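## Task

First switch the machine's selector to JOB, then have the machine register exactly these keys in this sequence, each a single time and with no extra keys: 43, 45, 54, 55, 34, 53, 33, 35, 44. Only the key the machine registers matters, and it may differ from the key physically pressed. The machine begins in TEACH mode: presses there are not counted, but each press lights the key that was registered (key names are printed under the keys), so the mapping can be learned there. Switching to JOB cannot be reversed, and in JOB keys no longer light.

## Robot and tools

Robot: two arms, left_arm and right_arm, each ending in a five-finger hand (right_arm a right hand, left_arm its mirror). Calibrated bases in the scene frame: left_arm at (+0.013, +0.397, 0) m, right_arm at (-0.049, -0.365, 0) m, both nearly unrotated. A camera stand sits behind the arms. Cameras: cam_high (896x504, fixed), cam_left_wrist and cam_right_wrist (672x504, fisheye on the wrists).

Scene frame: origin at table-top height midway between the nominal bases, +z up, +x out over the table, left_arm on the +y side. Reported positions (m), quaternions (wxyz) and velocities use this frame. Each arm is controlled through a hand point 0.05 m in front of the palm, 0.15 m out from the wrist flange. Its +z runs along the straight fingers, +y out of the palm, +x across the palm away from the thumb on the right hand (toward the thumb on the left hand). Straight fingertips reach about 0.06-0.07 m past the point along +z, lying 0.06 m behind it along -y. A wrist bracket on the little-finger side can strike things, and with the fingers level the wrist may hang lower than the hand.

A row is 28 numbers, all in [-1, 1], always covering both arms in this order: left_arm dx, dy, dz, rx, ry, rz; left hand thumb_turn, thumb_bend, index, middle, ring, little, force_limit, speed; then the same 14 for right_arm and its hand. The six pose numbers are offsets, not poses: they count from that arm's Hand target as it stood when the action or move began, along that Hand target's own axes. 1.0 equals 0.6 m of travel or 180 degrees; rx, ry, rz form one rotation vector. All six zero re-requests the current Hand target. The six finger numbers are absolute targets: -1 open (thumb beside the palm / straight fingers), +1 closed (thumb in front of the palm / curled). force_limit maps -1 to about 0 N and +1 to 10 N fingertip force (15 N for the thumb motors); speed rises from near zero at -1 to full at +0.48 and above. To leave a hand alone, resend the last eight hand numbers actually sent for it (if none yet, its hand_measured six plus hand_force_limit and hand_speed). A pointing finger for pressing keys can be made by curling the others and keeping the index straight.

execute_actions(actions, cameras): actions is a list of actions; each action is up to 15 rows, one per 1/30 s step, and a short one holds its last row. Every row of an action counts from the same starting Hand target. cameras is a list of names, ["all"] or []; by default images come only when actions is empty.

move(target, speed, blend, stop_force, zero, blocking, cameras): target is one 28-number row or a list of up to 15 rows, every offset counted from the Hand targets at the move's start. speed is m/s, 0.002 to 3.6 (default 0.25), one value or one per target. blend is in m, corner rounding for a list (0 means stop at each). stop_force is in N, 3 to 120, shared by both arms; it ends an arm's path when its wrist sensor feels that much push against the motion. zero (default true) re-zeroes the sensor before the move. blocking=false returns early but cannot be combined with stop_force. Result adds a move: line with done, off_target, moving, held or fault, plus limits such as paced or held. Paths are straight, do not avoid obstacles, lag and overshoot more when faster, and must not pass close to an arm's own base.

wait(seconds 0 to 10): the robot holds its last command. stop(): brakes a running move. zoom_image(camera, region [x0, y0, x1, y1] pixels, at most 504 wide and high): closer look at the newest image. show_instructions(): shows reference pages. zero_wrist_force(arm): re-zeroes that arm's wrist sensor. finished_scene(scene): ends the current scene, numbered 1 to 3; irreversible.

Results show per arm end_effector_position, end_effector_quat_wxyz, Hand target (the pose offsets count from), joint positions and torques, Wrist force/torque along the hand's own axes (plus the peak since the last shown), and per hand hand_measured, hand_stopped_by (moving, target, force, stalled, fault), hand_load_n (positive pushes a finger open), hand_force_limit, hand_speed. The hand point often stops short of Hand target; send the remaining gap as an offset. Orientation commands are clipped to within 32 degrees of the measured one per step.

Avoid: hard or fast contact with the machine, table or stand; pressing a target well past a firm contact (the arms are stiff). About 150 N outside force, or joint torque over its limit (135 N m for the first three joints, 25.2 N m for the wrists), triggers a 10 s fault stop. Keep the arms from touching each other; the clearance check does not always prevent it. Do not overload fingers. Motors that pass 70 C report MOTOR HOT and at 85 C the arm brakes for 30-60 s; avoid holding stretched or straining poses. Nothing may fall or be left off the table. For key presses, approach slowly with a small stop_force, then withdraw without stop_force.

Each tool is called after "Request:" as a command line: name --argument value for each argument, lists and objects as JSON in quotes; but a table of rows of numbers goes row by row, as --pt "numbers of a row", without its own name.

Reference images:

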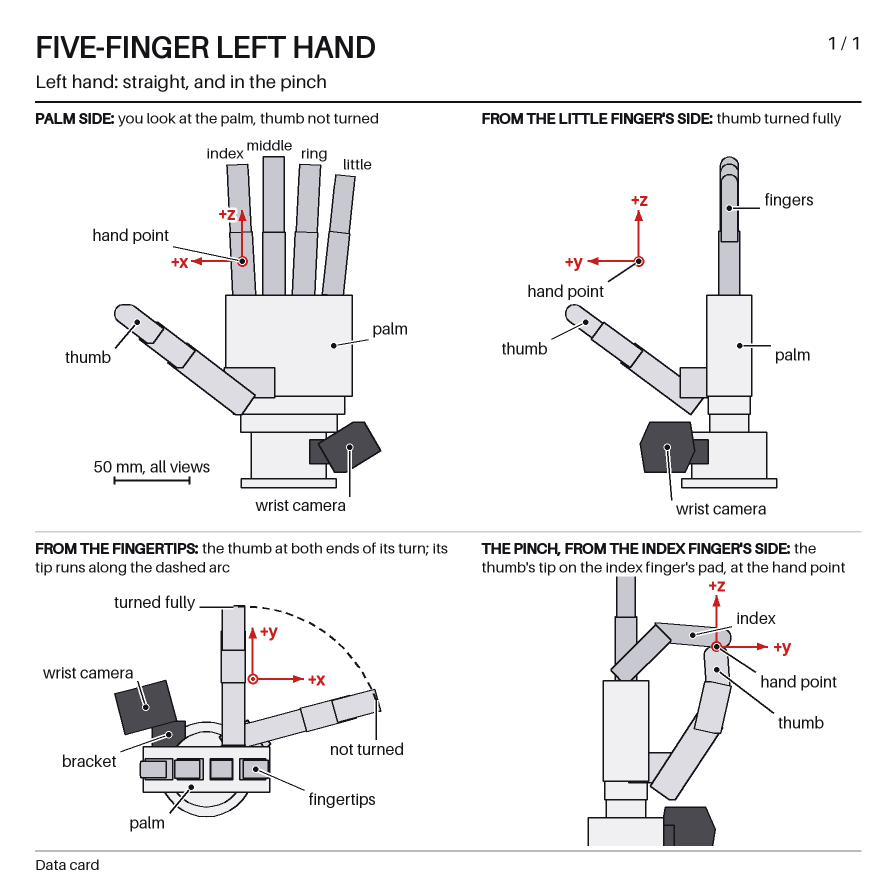

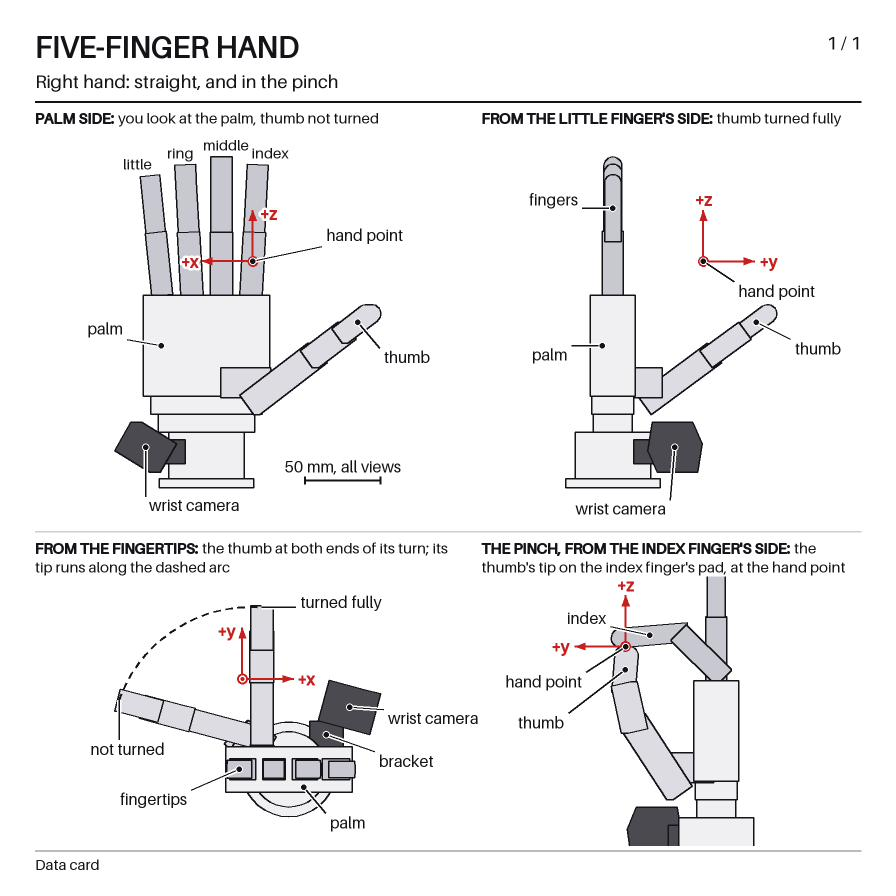

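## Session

Request:
execute_actions --actions '[]'

Scene clock: 0.00 s.
left_arm: end_effector_position=(+0.2301, +0.7864, +0.1297) hand_measured=(-1.000, -1.000, -1.000, -1.000, -1.000, -1.000) hand_load_n=(+0.0, +0.0, +0.0, +0.0, +0.0, +0.0) hand_stopped_by=(target, target, target, target, target, target) hand_force_limit=0.00 hand_speed=-0.80 end_effector_quat_wxyz=(-0.070, +0.899, +0.219, -0.372) | right_arm: end_effector_position=(+0.7173, -0.3924, +0.1294) hand_measured=(-1.000, -1.000, -1.000, -1.000, -1.000, -1.000) hand_load_n=(+0.0, +0.0, +0.0, +0.0, +0.0, +0.0) hand_stopped_by=(target, target, target, target, target, target) hand_force_limit=0.00 hand_speed=-0.80 end_effector_quat_wxyz=(+0.076, -0.071, +0.952, -0.287)
Joint positions: left_arm=[4.266 -2.309 -1.291 1.596 -2.237 2.075] | right_arm=[-0.121 -0.376 0.181 1.474 2.106 -1.919]
Joint velocities: within noise
Joint torques (N m): no reading
Motor temperatures (°C): left_arm=[30 32 32 37 44 40] | right_arm=[34 35 34 45 40 38]
Wrist force (N): no reading
Wrist torque (N m): no reading
Wrist force, peak (N): no reading
Hand target: left_arm +0.2301, +0.7864, +0.1297; -0.070, +0.899, +0.219, -0.372 | right_arm +0.7173, -0.3924, +0.1294; +0.076, -0.071, +0.952, -0.287
camera_calibration:
cam_left_wrist: T_world_to_cam=[[-0.195127, 0.97603, 0.0963896, -0.735721], [0.951338, 0.212252, -0.223393, -0.356268], [-0.238497, 0.0481091, -0.969951, 0.258981], [0, 0, 0, 1]] pos_world=[0.257139, 0.781245, 0.242527]
cam_right_wrist: T_world_to_cam=[[-0.410126, 0.726117, -0.55186, 0.650162], [0.662913, 0.652907, 0.366413, -0.270587], [0.626372, -0.21556, -0.749127, -0.327853], [0, 0, 0, 1]] pos_world=[0.651383, -0.366098, 0.212341]

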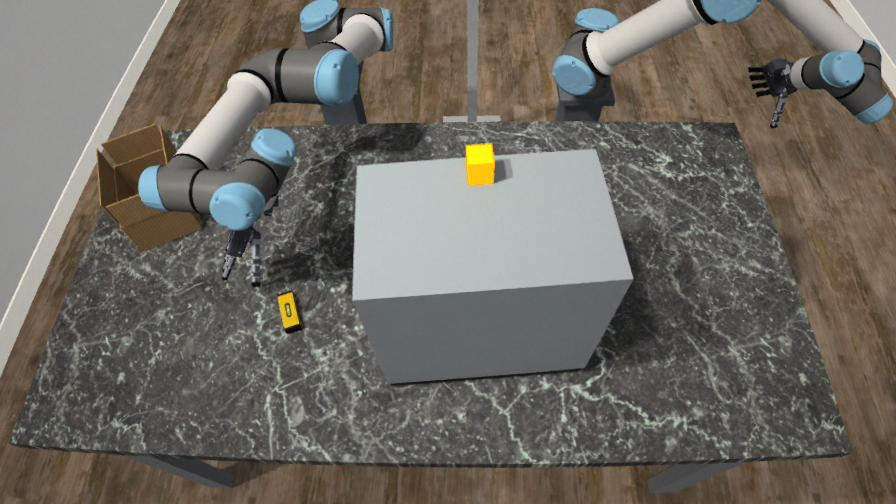

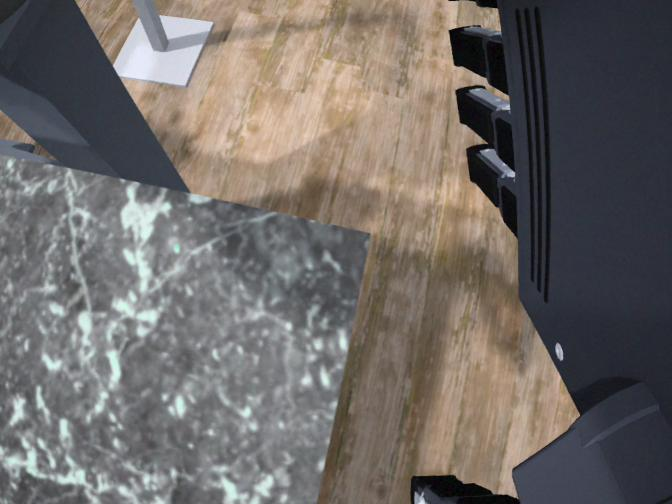

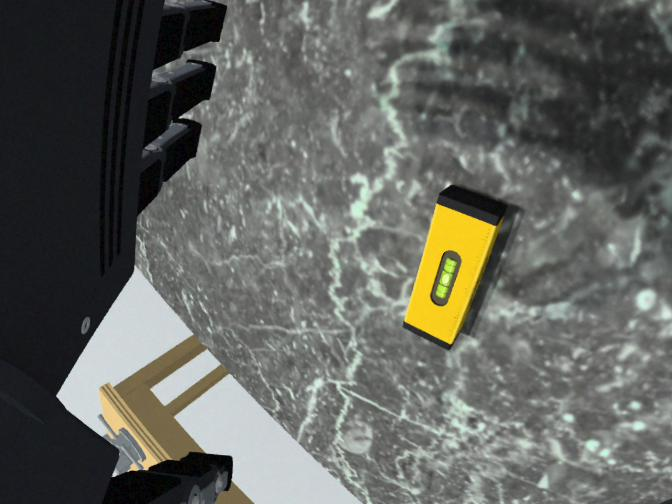

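Request:
move --pt "-0.26 0.1052 -0.2768 0.1034 0.1618 0.1377 -1 -1 -1 -1 -1 -1 0 -0.8 0.4392 -0.0095 -0.3542 -0.0325 -0.097 -0.2 -1 -1 -1 1 1 1 0 0.2" --pt "-0.4668 0.5898 -0.3607 0.3448 0.5392 0.459 -1 -1 -1 -1 -1 -1 0 -0.8 0.3573 0.6338 -0.6113 -0.065 -0.1943 -0.3988 -1 -1 -1 1 1 1 0 0.2" --speed 0.5 --blend '[0.05,0]' --cameras '["all"]'

Request:
zoom_image --camera "cam_left_wrist" --region '[180, 200, 430, 450]'

Scene clock: 26.47 s.
left_arm: end_effector_position=(+0.3268, +0.3532, +0.3609) hand_measured=(-1.000, -1.000, -1.000, -1.000, -1.000, -1.000) hand_load_n=(+0.0, +0.0, +0.0, +0.0, +0.0, +0.0) hand_stopped_by=(target, target, target, target, target, target) hand_force_limit=0.00 hand_speed=-0.80 end_effector_quat_wxyz=(-0.331, +0.627, -0.623, +0.331) | right_arm: end_effector_position=(+0.4044, +0.0794, +0.1973) hand_measured=(-1.000, -1.000, -1.000, +1.000, +1.000, +1.000) hand_load_n=(-0.5, +0.0, +0.0, +0.0, +0.0, +0.0) hand_stopped_by=(target, target, target, target, target, target) hand_force_limit=0.00 hand_speed=0.20 end_effector_quat_wxyz=(-0.153, +0.690, -0.690, +0.153)
Joint positions: left_arm=[4.277 -0.944 -1.949 1.873 -0.719 4.025] | right_arm=[0.563 -0.906 0.933 1.168 1.799 -2.619]
Joint torques (N m): left_arm=[-11.98 -3.47 8.29 0.55 2.56 -0.69] | right_arm=[-8.71 -42.72 -25.9 0.49 1.69 2.69]
Wrist force (N): left_arm=[-0.8 1.1 0.3] | right_arm=[0.0 -0.1 0.3]
Wrist torque (N m): left_arm=[0.11 0.07 -0.13] | right_arm=[0.04 -0.05 0.05]
Wrist force, peak (N): left_arm=[1.4 -0.4 1.2] | right_arm=[1.9 0.4 -1.8]
Hand target: left_arm +0.3268, +0.3532, +0.3609; -0.331, +0.627, -0.623, +0.331 | right_arm +0.4044, +0.0794, +0.1973; -0.153, +0.690, -0.690, +0.153
Off the commanded pose: left_arm 0.000 m, 0 deg | right_arm 0.000 m, 0 deg.
move: done
camera_calibration:
cam_left_wrist: T_world_to_cam=[[0.57061, -0.245672, 0.783613, -0.38301], [-0.532927, -0.836768, 0.125729, 0.424918], [0.624815, -0.489351, -0.608393, 0.304371], [0, 0, 0, 1]] pos_world=[0.254824, 0.410408, 0.431884]
cam_right_wrist: T_world_to_cam=[[-0.860163, -0.328547, -0.390097, 0.450464], [-0.471632, 0.803519, 0.363208, 0.0514203], [0.19412, 0.4964, -0.846111, 0.158231], [0, 0, 0, 1]] pos_world=[0.381009, 0.0281359, 0.290929]

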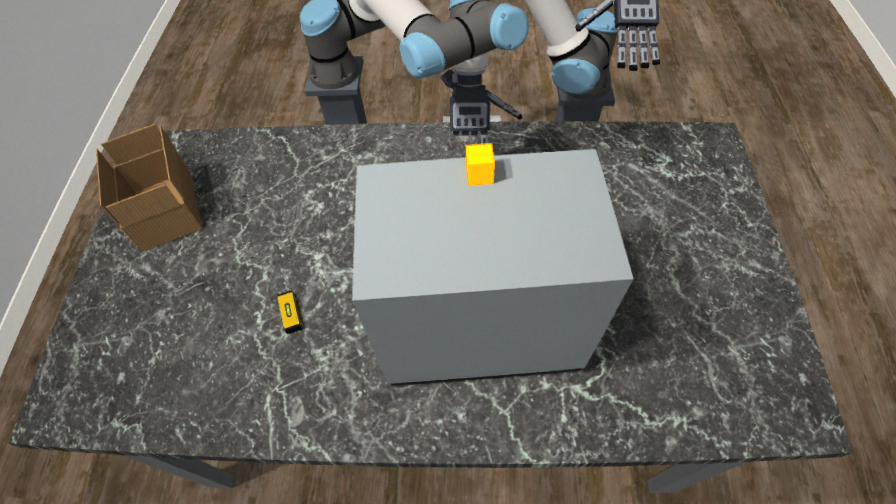

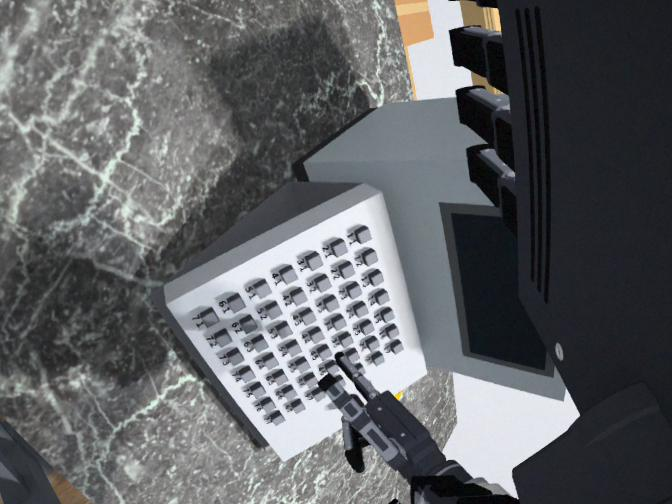

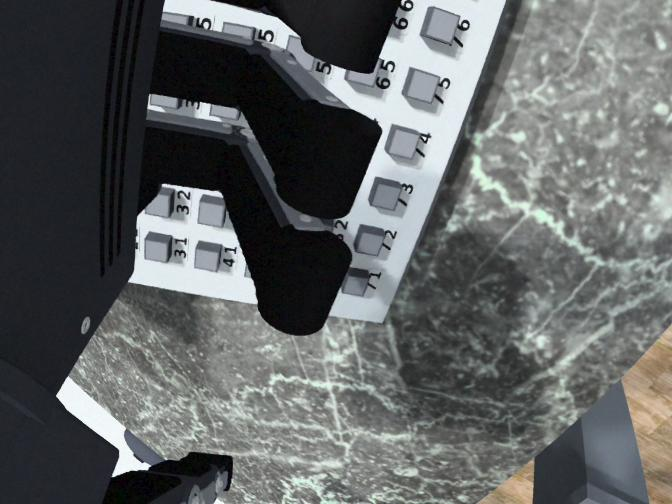

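Scaled by 2.016 from the camera's 672x504 image, which has a finer 960x720 frame.

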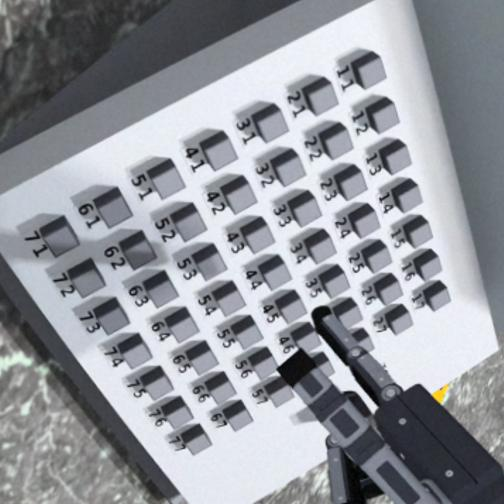

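Request:
zoom_image --camera "cam_left_wrist" --region '[250, 260, 410, 420]'

Request:
zoom_image --camera "cam_right_wrist" --region '[340, 0, 500, 160]'

Scaled by 3.150 from the camera's 672x504 image, which has a finer 960x720 frame.

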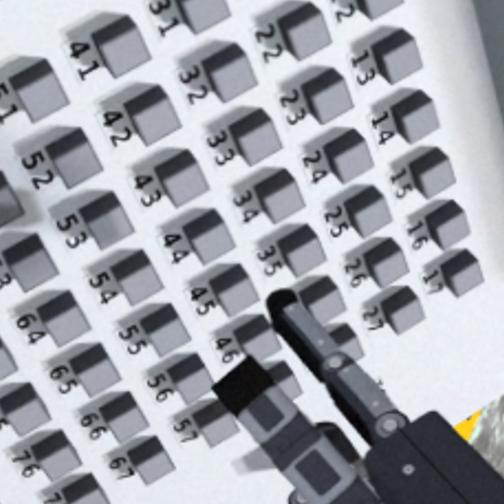

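Scaled by 3.150 from the camera's 672x504 image, which has a finer 960x720 frame.

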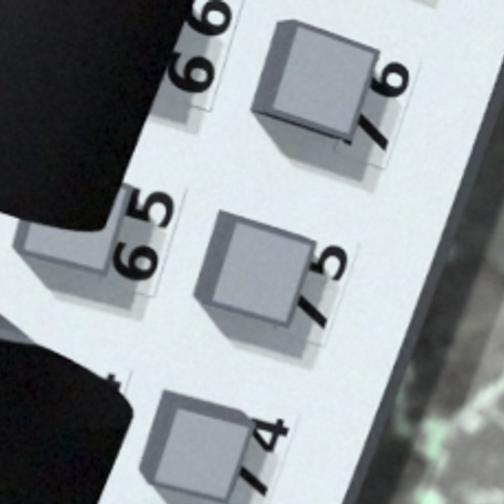

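Request:
move --target '[0,0,0,0,0,0,-1,-1,-1,-1,-1,-1,0,-0.8,0.0048,0.0002,0.06,0,0,0,-1,-1,-1,1,1,1,0,0.2]' --speed 0.12 --cameras '["cam_left_wrist"]'

Request:
zoom_image --camera "cam_left_wrist" --region '[250, 260, 410, 420]'

Scene clock: 46.97 s.
left_arm: end_effector_position=(+0.3268, +0.3532, +0.3610) hand_measured=(-1.000, -1.000, -1.000, -1.000, -1.000, -1.000) hand_load_n=(+0.0, +0.0, -0.5, +0.0, +0.0, +0.0) hand_stopped_by=(target, target, target, target, target, target) hand_force_limit=0.00 hand_speed=-0.80 end_effector_quat_wxyz=(-0.331, +0.627, -0.623, +0.331) | right_arm: end_effector_position=(+0.4196, +0.0764, +0.1646) hand_measured=(-1.000, -1.000, -1.000, +1.000, +1.000, +1.000) hand_load_n=(+0.0, +0.0, +0.0, +0.0, +0.0, +0.0) hand_stopped_by=(target, target, target, target, target, target) hand_force_limit=0.00 hand_speed=0.20 end_effector_quat_wxyz=(-0.153, +0.690, -0.690, +0.153)
Joint positions: left_arm=[4.277 -0.944 -1.949 1.873 -0.719 4.025] | right_arm=[0.545 -0.875 0.964 1.102 1.792 -2.637]
Joint torques (N m): left_arm=[13.75 1.29 4.52 -4.04 2.85 2.96] | right_arm=[11.96 -57.31 -24.91 3.38 1.02 1.89]
Wrist force (N): left_arm=[-0.7 1.1 0.3] | right_arm=[0.1 -0.3 -0.4]
Wrist torque (N m): left_arm=[0.12 0.06 -0.13] | right_arm=[0.07 -0.04 0.05]
Wrist force, peak (N): left_arm=[-0.9 1.2 0.2] | right_arm=[0.0 -0.4 0.5]
Hand target: left_arm +0.3268, +0.3532, +0.3609; -0.331, +0.627, -0.623, +0.331 | right_arm +0.4195, +0.0765, +0.1647; -0.153, +0.690, -0.690, +0.153
Off the commanded pose: left_arm 0.000 m, 0 deg | right_arm 0.000 m, 0 deg.
move: done
camera_calibration:
cam_left_wrist: T_world_to_cam=[[0.57048, -0.245842, 0.783655, -0.382925], [-0.533104, -0.836673, 0.125611, 0.424975], [0.624782, -0.489428, -0.608364, 0.304399], [0, 0, 0, 1]] pos_world=[0.254824, 0.410408, 0.431884]
Images, in order (width x height): cam_left_wrist 672x504.

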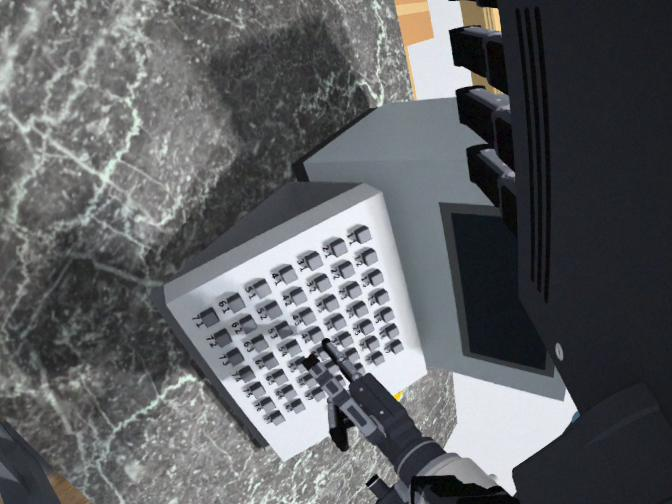

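Scaled by 3.150 from the camera's 672x504 image, which has a finer 960x720 frame.

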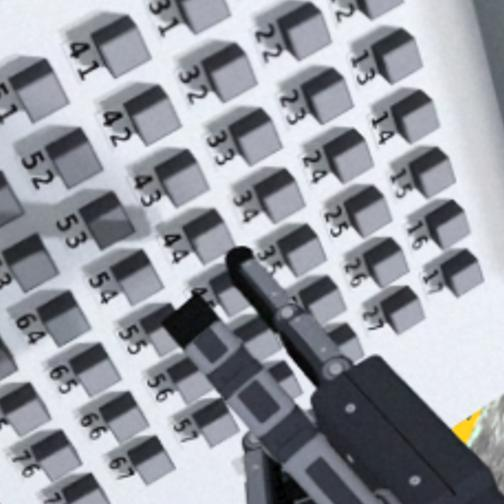

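Request:
move --pt "0 0 0 0 0 0 -1 -1 -1 -1 -1 -1 0 -0.8 0 0 0.0133 0 0 0 -1 -1 -1 1 1 1 0 0.2" --pt "0 0 0 0 0 0 -1 -1 -1 -1 -1 -1 0 -0.8 0 0 0.05 0 0 0 -1 -1 -1 1 1 1 0 0.2" --speed '[0.05,0.018]' --stop_force 6 --cameras '["cam_left_wrist"]'

Request:
zoom_image --camera "cam_left_wrist" --region '[250, 260, 410, 420]'

Scene clock: 55.57 s.
left_arm: end_effector_position=(+0.3268, +0.3532, +0.3609) hand_measured=(-1.000, -1.000, -1.000, -1.000, -1.000, -1.000) hand_load_n=(+0.0, +0.0, +0.0, +0.0, +0.0, +0.0) hand_stopped_by=(target, target, target, target, target, target) hand_force_limit=0.00 hand_speed=-0.80 end_effector_quat_wxyz=(-0.331, +0.627, -0.623, +0.331) | right_arm: end_effector_position=(+0.4275, +0.0765, +0.1476) hand_measured=(-1.000, -1.000, -1.000, +1.000, +1.000, +1.000) hand_load_n=(+0.0, +0.0, +0.0, +0.0, +0.0, +0.0) hand_stopped_by=(target, target, target, target, target, target) hand_force_limit=0.00 hand_speed=0.20 end_effector_quat_wxyz=(-0.153, +0.690, -0.690, +0.153)
Joint positions: left_arm=[4.277 -0.944 -1.949 1.873 -0.719 4.025] | right_arm=[0.538 -0.853 0.971 1.073 1.79 -2.644]
Joint torques (N m): left_arm=[12.93 2.87 5.29 -3.94 2.8 2.53] | right_arm=[10.46 -52.87 -22.63 3.05 1.61 2.11]
Wrist force (N): left_arm=[-0.7 1.1 0.2] | right_arm=[-0.8 -2.1 -8.3]
Wrist torque (N m): left_arm=[0.13 0.06 -0.13] | right_arm=[0.57 -0.05 -0.01]
Wrist force, peak (N): left_arm=[-1.1 1.0 0.2] | right_arm=[0.0 -2.0 -24.3]
Hand target: left_arm +0.3268, +0.3532, +0.3609; -0.331, +0.627, -0.623, +0.331 | right_arm +0.4275, +0.0765, +0.1476; -0.153, +0.690, -0.690, +0.153 (not the last commanded pose)
Off the commanded pose: left_arm 0.000 m, 0 deg | right_arm 0.011 m, 0 deg.
move: contact (right_arm); path passed 1 of 2 targets
camera_calibration:
cam_left_wrist: T_world_to_cam=[[0.57048, -0.245842, 0.783655, -0.382925], [-0.533104, -0.836673, 0.125611, 0.424975], [0.624782, -0.489428, -0.608364, 0.304399], [0, 0, 0, 1]] pos_world=[0.254824, 0.410408, 0.431884]
Images, in order (width x height): cam_left_wrist 672x504.

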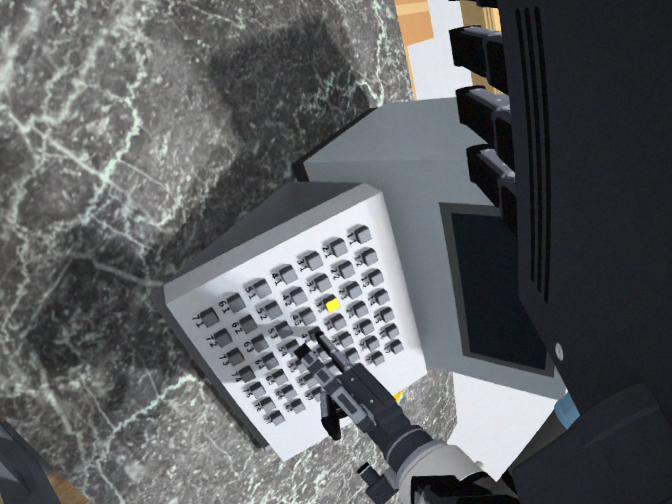

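Scaled by 3.150 from the camera's 672x504 image, which has a finer 960x720 frame.

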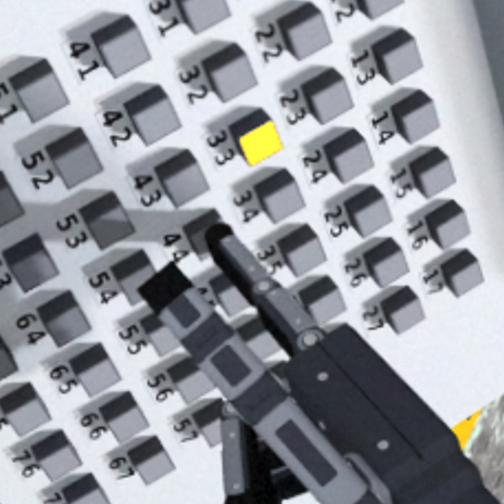

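Request:
move --pt "0 0 0 0 0 0 -1 -1 -1 -1 -1 -1 0 -0.8 0 0 -0.0167 0 0 0 -1 -1 -1 1 1 1 0 0.2" --pt "0 0 0 0 0 0 -1 -1 -1 -1 -1 -1 0 -0.8 0.0617 0.1084 -0.0133 0 0 0 -1 -1 -1 1 1 1 0 0.2" --speed 0.15 --blend '[0.003,0]'

Request:
move --pt "0 0 0 0 0 0 -1 -1 -1 -1 -1 -1 0 -0.8 0 0 0.0083 0 0 0 -1 -1 -1 1 1 1 0 0.2" --pt "0 0 0 0 0 0 -1 -1 -1 -1 -1 -1 0 -0.8 0 0 0.03 0 0 0 -1 -1 -1 1 1 1 0 0.2" --speed '[0.05,0.015]' --stop_force 6 --cameras '["cam_left_wrist"]'

Request:
zoom_image --camera "cam_left_wrist" --region '[200, 230, 420, 450]'

Request:
zoom_image --camera "cam_left_wrist" --region '[290, 340, 410, 460]'

Scene clock: 63.00 s.
left_arm: end_effector_position=(+0.3268, +0.3532, +0.3609) hand_measured=(-1.000, -1.000, -1.000, -1.000, -1.000, -1.000) hand_load_n=(+0.0, +0.0, +0.0, +0.0, +0.0, +0.0) hand_stopped_by=(target, target, target, target, target, target) hand_force_limit=0.00 hand_speed=-0.80 end_effector_quat_wxyz=(-0.331, +0.627, -0.623, +0.331) | right_arm: end_effector_position=(+0.3652, +0.0395, +0.1273) hand_measured=(-1.000, -1.000, -1.000, +1.000, +1.000, +1.000) hand_load_n=(+0.0, +0.0, +0.0, +0.0, +0.0, +0.0) hand_stopped_by=(target, target, target, target, target, target) hand_force_limit=0.00 hand_speed=0.20 end_effector_quat_wxyz=(-0.153, +0.690, -0.690, +0.153)
Joint positions: left_arm=[4.277 -0.944 -1.949 1.873 -0.719 4.025] | right_arm=[0.538 -1.027 1.31 0.907 1.79 -2.643]
Joint torques (N m): left_arm=[13.4 2.82 6.09 -4.14 2.84 2.72] | right_arm=[-7.98 -46.15 -11.09 0.54 -0.01 -1.34]
Wrist force (N): left_arm=[-0.6 1.0 0.3] | right_arm=[-0.2 -0.4 -0.1]
Wrist torque (N m): left_arm=[0.12 0.05 -0.12] | right_arm=[0.02 -0.01 0.04]
Wrist force, peak (N): left_arm=[-0.9 1.3 0.3] | right_arm=[-0.8 -2.2 -8.6]
Hand target: left_arm +0.3268, +0.3532, +0.3609; -0.331, +0.627, -0.623, +0.331 | right_arm +0.3652, +0.0395, +0.1273; -0.153, +0.690, -0.690, +0.153
Off the commanded pose: left_arm 0.000 m, 0 deg | right_arm 0.000 m, 0 deg.
move: done

Scene clock: 64.80 s.
left_arm: end_effector_position=(+0.3268, +0.3532, +0.3609) hand_measured=(-1.000, -1.000, -1.000, -1.000, -1.000, -1.000) hand_load_n=(-0.5, +0.0, +0.0, +0.0, +0.0, +0.0) hand_stopped_by=(target, target, target, target, target, target) hand_force_limit=0.00 hand_speed=-0.80 end_effector_quat_wxyz=(-0.331, +0.627, -0.623, +0.331) | right_arm: end_effector_position=(+0.3708, +0.0395, +0.1153) hand_measured=(-1.000, -1.000, -1.000, +1.000, +1.000, +1.000) hand_load_n=(-0.5, -0.5, +0.5, +0.0, +0.0, -0.5) hand_stopped_by=(target, target, target, target, target, target) hand_force_limit=0.00 hand_speed=0.20 end_effector_quat_wxyz=(-0.153, +0.690, -0.690, +0.153)
Joint positions: left_arm=[4.277 -0.944 -1.949 1.873 -0.719 4.025] | right_arm=[0.533 -1.009 1.313 0.884 1.788 -2.648]
Joint torques (N m): left_arm=[13.52 1.87 5.71 -3.98 3.05 2.96] | right_arm=[11.14 -48.83 -22.82 3.42 1.77 2.05]
Wrist force (N): left_arm=[-0.8 1.2 0.2] | right_arm=[-1.0 -1.7 -5.3]
Wrist torque (N m): left_arm=[0.14 0.07 -0.13] | right_arm=[0.40 -0.09 -0.01]
Wrist force, peak (N): left_arm=[-0.8 1.3 0.2] | right_arm=[-0.2 -2.1 -19.7]
Hand target: left_arm +0.3268, +0.3532, +0.3609; -0.331, +0.627, -0.623, +0.331 | right_arm +0.3708, +0.0395, +0.1153; -0.153, +0.690, -0.690, +0.153 (not the last commanded pose)
Off the commanded pose: left_arm 0.000 m, 0 deg | right_arm 0.005 m, 0 deg.
move: contact (right_arm); path passed 1 of 2 targets
camera_calibration:
cam_left_wrist: T_world_to_cam=[[0.57048, -0.245842, 0.783655, -0.382925], [-0.533104, -0.836673, 0.125611, 0.424975], [0.624782, -0.489428, -0.608364, 0.304399], [0, 0, 0, 1]] pos_world=[0.254824, 0.410408, 0.431884]
Images, in order (width x height): cam_left_wrist 672x504.

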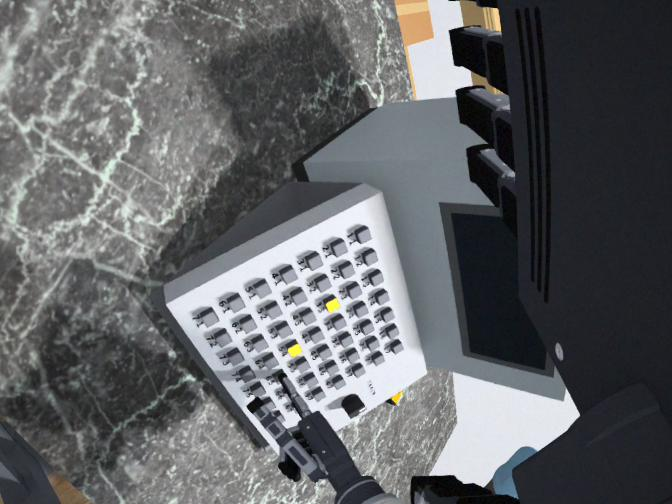

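Scaled by 2.291 from the camera's 672x504 image, which has a finer 960x720 frame.

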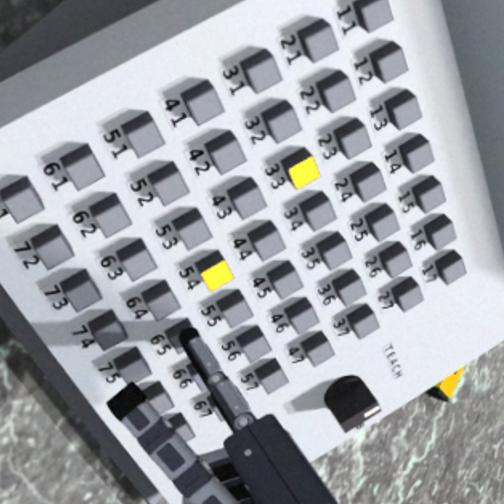

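Scaled by 4.200 from the camera's 672x504 image, which has a finer 960x720 frame.

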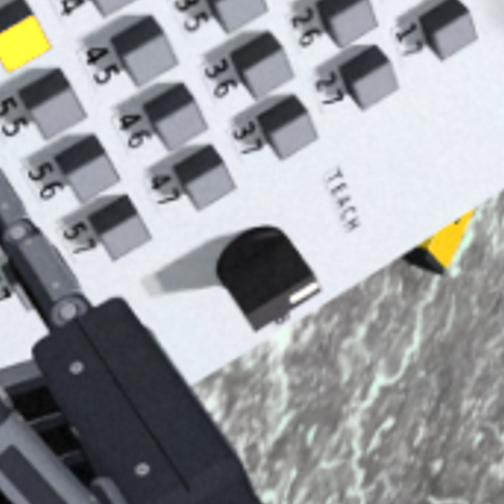

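Request:
move --pt "0 0 0 0 0 0 -1 -1 -1 -1 -1 -1 0 -0.8 0 0 -0.05 0 0 0 -1 -1 -1 1 1 1 0 0.2" --pt "0 0 0 0 0 0 -1 -1 -1 -1 -1 -1 0 -0.8 0.1702 -0.1457 -0.0755 0 0 0 -1 -1 -1 1 1 1 0 0.2" --speed 0.2 --blend '[0.01,0]'

Request:
move --target '[0,0,0,0,0,0,-1,-1,-1,-1,-1,-1,0,-0.8,-0.0015,-0.0032,0.0497,0,0,0,-1,-1,-1,1,1,1,0,0.2]' --speed 0.05 --stop_force 5

Request:
move --target '[0,0,0,0,0,0,-1,-1,-1,-1,-1,-1,0,-0.8,0.027,-0.0015,0.0007,0,0,0,-1,-1,-1,1,1,1,0,0.2]' --speed 0.02 --stop_force 4 --cameras '["cam_left_wrist"]'

Request:
zoom_image --camera "cam_left_wrist" --region '[290, 340, 410, 460]'

Scene clock: 83.30 s.
left_arm: end_effector_position=(+0.3268, +0.3532, +0.3609) hand_measured=(-1.000, -1.000, -1.000, -1.000, -1.000, -1.000) hand_load_n=(+0.0, +0.0, +0.0, -0.5, +0.0, +0.0) hand_stopped_by=(target, target, target, target, target, target) hand_force_limit=0.00 hand_speed=-0.80 end_effector_quat_wxyz=(-0.331, +0.627, -0.623, +0.331) | right_arm: end_effector_position=(+0.4309, -0.0625, +0.1933) hand_measured=(-1.000, -1.000, -1.000, +1.000, +1.000, +1.000) hand_load_n=(-0.5, +0.0, +0.5, +0.0, +0.0, +0.0) hand_stopped_by=(target, target, target, target, target, target) hand_force_limit=0.00 hand_speed=0.20 end_effector_quat_wxyz=(-0.153, +0.690, -0.690, +0.153)
Joint positions: left_arm=[4.277 -0.944 -1.949 1.873 -0.719 4.025] | right_arm=[0.296 -1.1 1.241 1.01 1.695 -2.869]
Joint torques (N m): left_arm=[13.42 2.18 5.17 -3.92 2.79 2.69] | right_arm=[-10.7 -28.85 -16.99 0.42 0.71 -0.07]
Wrist force (N): left_arm=[-0.8 1.1 0.2] | right_arm=[0.1 -0.1 -0.3]
Wrist torque (N m): left_arm=[0.13 0.07 -0.14] | right_arm=[0.08 -0.04 -0.01]
Wrist force, peak (N): left_arm=[-0.7 1.4 0.1] | right_arm=[-1.1 -1.9 -5.3]
Hand target: left_arm +0.3268, +0.3532, +0.3609; -0.331, +0.627, -0.623, +0.331 | right_arm +0.4309, -0.0626, +0.1933; -0.153, +0.690, -0.690, +0.153
Off the commanded pose: left_arm 0.000 m, 0 deg | right_arm 0.000 m, 0 deg.
move: done

Scene clock: 85.13 s.
left_arm: end_effector_position=(+0.3268, +0.3532, +0.3609) hand_measured=(-1.000, -1.000, -1.000, -1.000, -1.000, -1.000) hand_load_n=(-0.5, +0.0, +0.0, +0.0, +0.0, +0.0) hand_stopped_by=(target, target, target, target, target, target) hand_force_limit=0.00 hand_speed=-0.80 end_effector_quat_wxyz=(-0.331, +0.627, -0.623, +0.331) | right_arm: end_effector_position=(+0.4453, -0.0617, +0.1671) hand_measured=(-1.000, -1.000, -1.000, +1.000, +1.000, +1.000) hand_load_n=(+0.0, +0.0, +0.0, +0.0, +0.0, +0.0) hand_stopped_by=(target, target, target, target, target, target) hand_force_limit=0.00 hand_speed=0.20 end_effector_quat_wxyz=(-0.153, +0.690, -0.690, +0.153)
Joint positions: left_arm=[4.277 -0.944 -1.949 1.873 -0.719 4.025] | right_arm=[0.289 -1.057 1.244 0.964 1.693 -2.875]
Joint torques (N m): left_arm=[15.3 2.22 6.08 -3.84 2.92 2.74] | right_arm=[11.14 -51.16 -25.39 3.06 1.1 1.75]
Wrist force (N): left_arm=[-0.8 0.9 0.1] | right_arm=[0.1 -0.2 -0.1]
Wrist torque (N m): left_arm=[0.10 0.06 -0.12] | right_arm=[0.06 -0.05 0.04]
Wrist force, peak (N): left_arm=[-0.6 1.3 0.3] | right_arm=[0.2 -0.1 -0.8]
Hand target: left_arm +0.3268, +0.3532, +0.3609; -0.331, +0.627, -0.623, +0.331 | right_arm +0.4453, -0.0617, +0.1671; -0.153, +0.690, -0.690, +0.153
Off the commanded pose: left_arm 0.000 m, 0 deg | right_arm 0.000 m, 0 deg.
move: done

Scene clock: 86.70 s.
left_arm: end_effector_position=(+0.3268, +0.3532, +0.3609) hand_measured=(-1.000, -1.000, -1.000, -1.000, -1.000, -1.000) hand_load_n=(+0.0, +0.0, +0.0, +0.0, +0.0, +0.0) hand_stopped_by=(target, target, target, target, target, target) hand_force_limit=0.00 hand_speed=-0.80 end_effector_quat_wxyz=(-0.331, +0.627, -0.623, +0.331) | right_arm: end_effector_position=(+0.4458, -0.0699, +0.1671) hand_measured=(-1.000, -1.000, -1.000, +1.000, +1.000, +1.000) hand_load_n=(+0.0, +0.0, +0.0, +0.5, +0.0, +0.0) hand_stopped_by=(target, target, target, target, target, target) hand_force_limit=0.00 hand_speed=0.20 end_effector_quat_wxyz=(-0.153, +0.690, -0.690, +0.153)
Joint positions: left_arm=[4.277 -0.944 -1.949 1.873 -0.719 4.025] | right_arm=[0.273 -1.067 1.259 0.957 1.686 -2.89]
Joint torques (N m): left_arm=[13.26 1.96 5.48 -3.95 2.94 2.89] | right_arm=[10.59 -30.65 -21.41 3.29 -0.36 0.77]
Wrist force (N): left_arm=[-0.7 1.1 0.2] | right_arm=[-2.6 -0.3 -0.4]
Wrist torque (N m): left_arm=[0.13 0.06 -0.13] | right_arm=[0.04 -0.22 -0.19]
Wrist force, peak (N): left_arm=[-0.7 1.3 0.4] | right_arm=[-9.8 -0.1 -0.3]
Hand target: left_arm +0.3268, +0.3532, +0.3609; -0.331, +0.627, -0.623, +0.331 | right_arm +0.4458, -0.0699, +0.1671; -0.153, +0.690, -0.690, +0.153 (not the last commanded pose)
Off the commanded pose: left_arm 0.000 m, 0 deg | right_arm 0.008 m, 0 deg.
move: contact (right_arm)
camera_calibration:
cam_left_wrist: T_world_to_cam=[[0.57048, -0.245842, 0.783655, -0.382925], [-0.533104, -0.836673, 0.125611, 0.424975], [0.624782, -0.489428, -0.608364, 0.304399], [0, 0, 0, 1]] pos_world=[0.254824, 0.410408, 0.431884]
Images, in order (width x height): cam_left_wrist 672x504.

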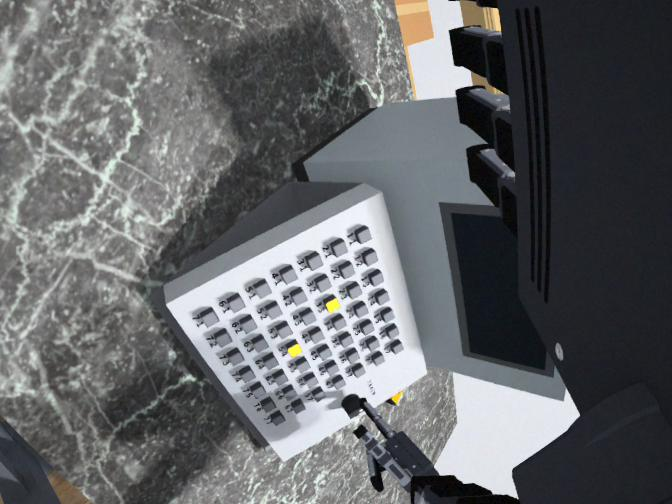

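Scaled by 4.200 from the camera's 672x504 image, which has a finer 960x720 frame.

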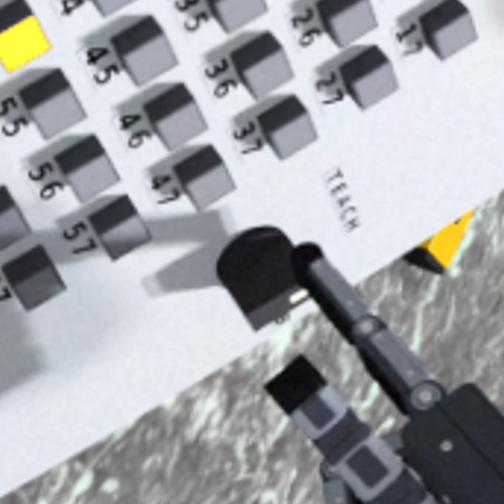

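Request:
move --target '[0,0,0,0,0,0,-1,-1,-1,-1,-1,-1,0,-0.8,-0.003,0.0052,0.0003,0,0,0,-1,-1,-1,1,1,1,0,0.2]' --speed 0.04

Request:
move --pt "0 0 0 0 0 0 -1 -1 -1 -1 -1 -1 0 -0.8 0.003 -0.0052 -0.0003 0 0 0 -1 -1 -1 1 1 1 0 0.2" --pt "0 0 0 0 0 0 -1 -1 -1 -1 -1 -1 0 -0.8 0.0082 -0.0052 -0.0002 0 0 0 -1 -1 -1 1 1 1 0 0.2" --pt "0 0 0 0 0 0 -1 -1 -1 -1 -1 -1 0 -0.8 0.014 -0.0082 -0.0002 0 0 0 -1 -1 -1 1 1 1 0 0.2" --pt "0 0 0 0 0 0 -1 -1 -1 -1 -1 -1 0 -0.8 0.0203 -0.0092 -0.0002 0 0 0 -1 -1 -1 1 1 1 0 0.2" --pt "0 0 0 0 0 0 -1 -1 -1 -1 -1 -1 0 -0.8 0.0268 -0.0089 0 0 0 0 -1 -1 -1 1 1 1 0 0.2" --pt "0 0 0 0 0 0 -1 -1 -1 -1 -1 -1 0 -0.8 0.033 -0.0064 0.0003 0 0 0 -1 -1 -1 1 1 1 0 0.2" --pt "0 0 0 0 0 0 -1 -1 -1 -1 -1 -1 0 -0.8 0.036 -0.0037 0.0005 0 0 0 -1 -1 -1 1 1 1 0 0.2" --speed 0.03 --stop_force 20 --cameras '["cam_left_wrist"]'

Request:
zoom_image --camera "cam_left_wrist" --region '[240, 290, 410, 460]'

Scene clock: 101.07 s.
left_arm: end_effector_position=(+0.3268, +0.3532, +0.3609) hand_measured=(-1.000, -1.000, -1.000, -1.000, -1.000, -1.000) hand_load_n=(+0.0, +0.0, +0.0, +0.0, +0.0, +0.0) hand_stopped_by=(target, target, target, target, target, target) hand_force_limit=0.00 hand_speed=-0.80 end_effector_quat_wxyz=(-0.331, +0.627, -0.623, +0.331) | right_arm: end_effector_position=(+0.4430, -0.0681, +0.1656) hand_measured=(-1.000, -1.000, -1.000, +1.000, +1.000, +1.000) hand_load_n=(+0.0, +0.0, +0.0, +0.0, -0.5, +0.0) hand_stopped_by=(target, target, target, target, target, target) hand_force_limit=0.00 hand_speed=0.20 end_effector_quat_wxyz=(-0.153, +0.690, -0.690, +0.153)
Joint positions: left_arm=[4.277 -0.944 -1.949 1.873 -0.719 4.025] | right_arm=[0.279 -1.07 1.267 0.952 1.688 -2.885]
Joint torques (N m): left_arm=[13.39 2.17 4.68 -3.86 2.6 2.89] | right_arm=[2.75 -46.6 -22.26 0.97 0.87 1.43]
Wrist force (N): left_arm=[-0.7 0.9 0.3] | right_arm=[0.1 0.0 -0.1]
Wrist torque (N m): left_arm=[0.09 0.06 -0.12] | right_arm=[0.08 -0.05 -0.02]
Wrist force, peak (N): left_arm=[-0.9 1.2 0.3] | right_arm=[-2.8 -0.2 -0.5]
Hand target: left_arm +0.3268, +0.3532, +0.3609; -0.331, +0.627, -0.623, +0.331 | right_arm +0.4430, -0.0681, +0.1656; -0.153, +0.690, -0.690, +0.153
Off the commanded pose: left_arm 0.000 m, 0 deg | right_arm 0.000 m, 0 deg.
move: done

Scene clock: 103.03 s.
left_arm: end_effector_position=(+0.3268, +0.3532, +0.3609) hand_measured=(-1.000, -1.000, -1.000, -1.000, -1.000, -1.000) hand_load_n=(-0.5, +0.0, +0.0, +0.0, +0.0, +0.0) hand_stopped_by=(target, target, target, target, target, target) hand_force_limit=0.00 hand_speed=-0.80 end_effector_quat_wxyz=(-0.331, +0.627, -0.623, +0.331) | right_arm: end_effector_position=(+0.4452, -0.0897, +0.1663) hand_measured=(-1.000, -1.000, -1.000, +1.000, +1.000, +1.000) hand_load_n=(+0.0, +0.0, +0.5, +0.0, +0.0, +0.0) hand_stopped_by=(target, target, target, target, target, target) hand_force_limit=0.00 hand_speed=0.20 end_effector_quat_wxyz=(-0.153, +0.690, -0.690, +0.153)
Joint positions: left_arm=[4.277 -0.944 -1.949 1.873 -0.719 4.025] | right_arm=[0.235 -1.093 1.3 0.938 1.67 -2.925]
Joint torques (N m): left_arm=[14.77 2.69 5.39 -3.71 2.56 2.75] | right_arm=[12.48 -27.04 -21.71 4.81 1.28 2.33]
Wrist force (N): left_arm=[-0.7 1.1 0.2] | right_arm=[-1.4 -7.0 -2.3]
Wrist torque (N m): left_arm=[0.13 0.06 -0.13] | right_arm=[0.34 0.00 -0.04]
Wrist force, peak (N): left_arm=[-1.0 1.3 0.2] | right_arm=[-15.9 -7.5 -2.7]
Hand target: left_arm +0.3268, +0.3532, +0.3609; -0.331, +0.627, -0.623, +0.331 | right_arm +0.4452, -0.0897, +0.1663; -0.153, +0.690, -0.690, +0.153
Off the commanded pose: left_arm 0.000 m, 0 deg | right_arm 0.000 m, 0 deg.
move: done
camera_calibration:
cam_left_wrist: T_world_to_cam=[[0.57048, -0.245842, 0.783655, -0.382925], [-0.533104, -0.836673, 0.125611, 0.424975], [0.624782, -0.489428, -0.608364, 0.304399], [0, 0, 0, 1]] pos_world=[0.254824, 0.410408, 0.431884]
Images, in order (width x height): cam_left_wrist 672x504.

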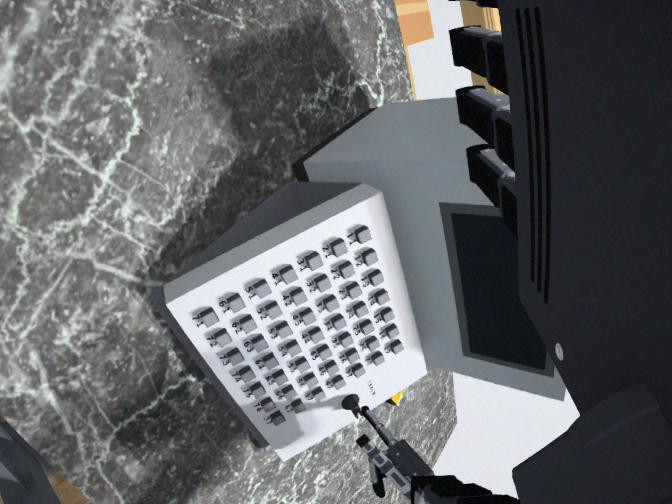

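Scaled by 2.965 from the camera's 672x504 image, which has a finer 960x720 frame.

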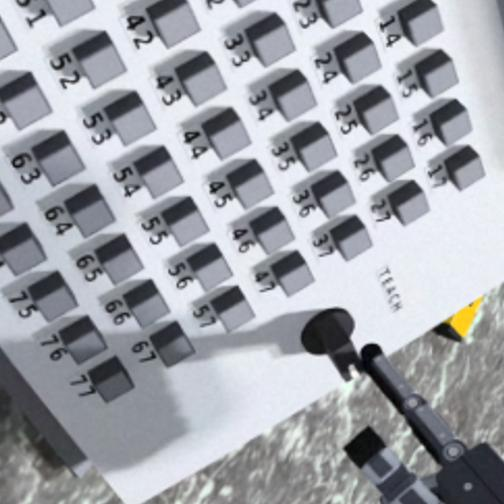

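Request:
move --pt "0 0 0 0 0 0 -1 -1 -1 -1 -1 -1 0 -0.8 0 -0.01 0 0 0 0 -1 -1 -1 1 1 1 0 0.2" --pt "0 0 0 0 0 0 -1 -1 -1 -1 -1 -1 0 -0.8 -0.01 -0.01 -0.05 0 0 0 -1 -1 -1 1 1 1 0 0.2" --pt "0 0 0 0 0 0 -1 -1 -1 -1 -1 -1 0 -0.8 -0.25 0.088 -0.03 0 0 0 -1 -1 -1 1 1 1 0 0.2" --pt "0 0 0 0 0 0 -1 -1 -1 -1 -1 -1 0 -0.8 -0.274 0.0953 0.0028 0 0 0 -1 -1 -1 1 1 1 0 0.2" --cameras '["cam_left_wrist"]' --speed '[0.05,0.15,0.25,0.1]' --blend '[0.001,0.01,0.01,0]'

Request:
zoom_image --camera "cam_left_wrist" --region '[230, 260, 390, 420]'

Scene clock: 112.70 s.
left_arm: end_effector_position=(+0.3268, +0.3532, +0.3609) hand_measured=(-1.000, -1.000, -1.000, -1.000, -1.000, -1.000) hand_load_n=(+0.0, +0.0, +0.0, +0.0, +0.0, +0.0) hand_stopped_by=(target, target, target, target, target, target) hand_force_limit=0.00 hand_speed=-0.80 end_effector_quat_wxyz=(-0.331, +0.627, -0.623, +0.331) | right_arm: end_effector_position=(+0.3940, +0.0748, +0.1407) hand_measured=(-1.000, -1.000, -1.000, +1.000, +1.000, +1.000) hand_load_n=(+0.0, +0.0, +0.0, +0.0, +0.0, +0.0) hand_stopped_by=(target, target, target, target, target, target) hand_force_limit=0.00 hand_speed=0.20 end_effector_quat_wxyz=(-0.153, +0.690, -0.690, +0.153)
Joint positions: left_arm=[4.277 -0.944 -1.949 1.873 -0.719 4.025] | right_arm=[0.566 -0.919 1.101 1.014 1.801 -2.616]
Joint torques (N m): left_arm=[12.75 1.96 4.9 -3.94 2.59 2.74] | right_arm=[-11.71 -56.48 -11.46 3.23 -0.97 -2.59]
Wrist force (N): left_arm=[-0.7 1.2 0.3] | right_arm=[-0.8 0.1 -0.2]
Wrist torque (N m): left_arm=[0.13 0.06 -0.13] | right_arm=[0.10 0.08 -0.04]
Wrist force, peak (N): left_arm=[-0.8 1.3 0.2] | right_arm=[-1.4 -7.1 -2.4]
Hand target: left_arm +0.3268, +0.3532, +0.3609; -0.331, +0.627, -0.623, +0.331 | right_arm +0.3940, +0.0747, +0.1406; -0.153, +0.690, -0.690, +0.153
Off the commanded pose: left_arm 0.000 m, 0 deg | right_arm 0.000 m, 0 deg.
move: done
camera_calibration:
cam_left_wrist: T_world_to_cam=[[0.57048, -0.245842, 0.783655, -0.382925], [-0.533104, -0.836673, 0.125611, 0.424975], [0.624782, -0.489428, -0.608364, 0.304399], [0, 0, 0, 1]] pos_world=[0.254824, 0.410408, 0.431884]
Images, in order (width x height): cam_left_wrist 672x504.

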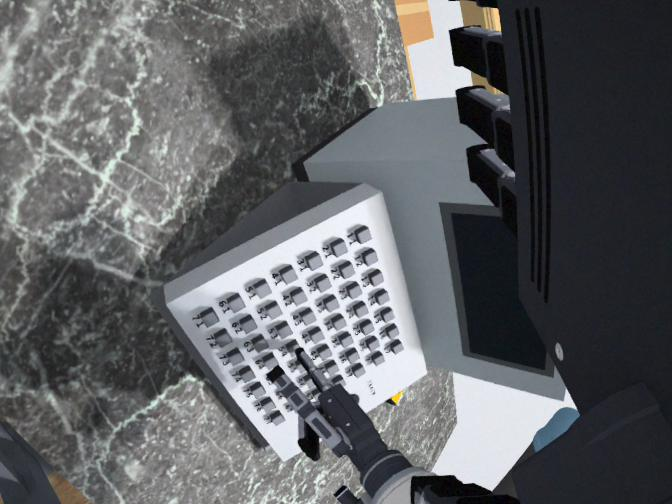

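Scaled by 3.150 from the camera's 672x504 image, which has a finer 960x720 frame.

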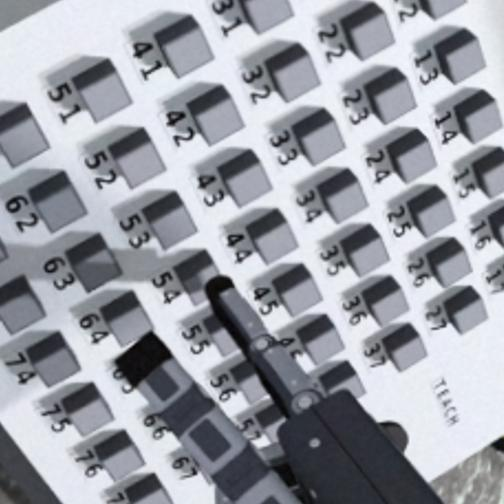

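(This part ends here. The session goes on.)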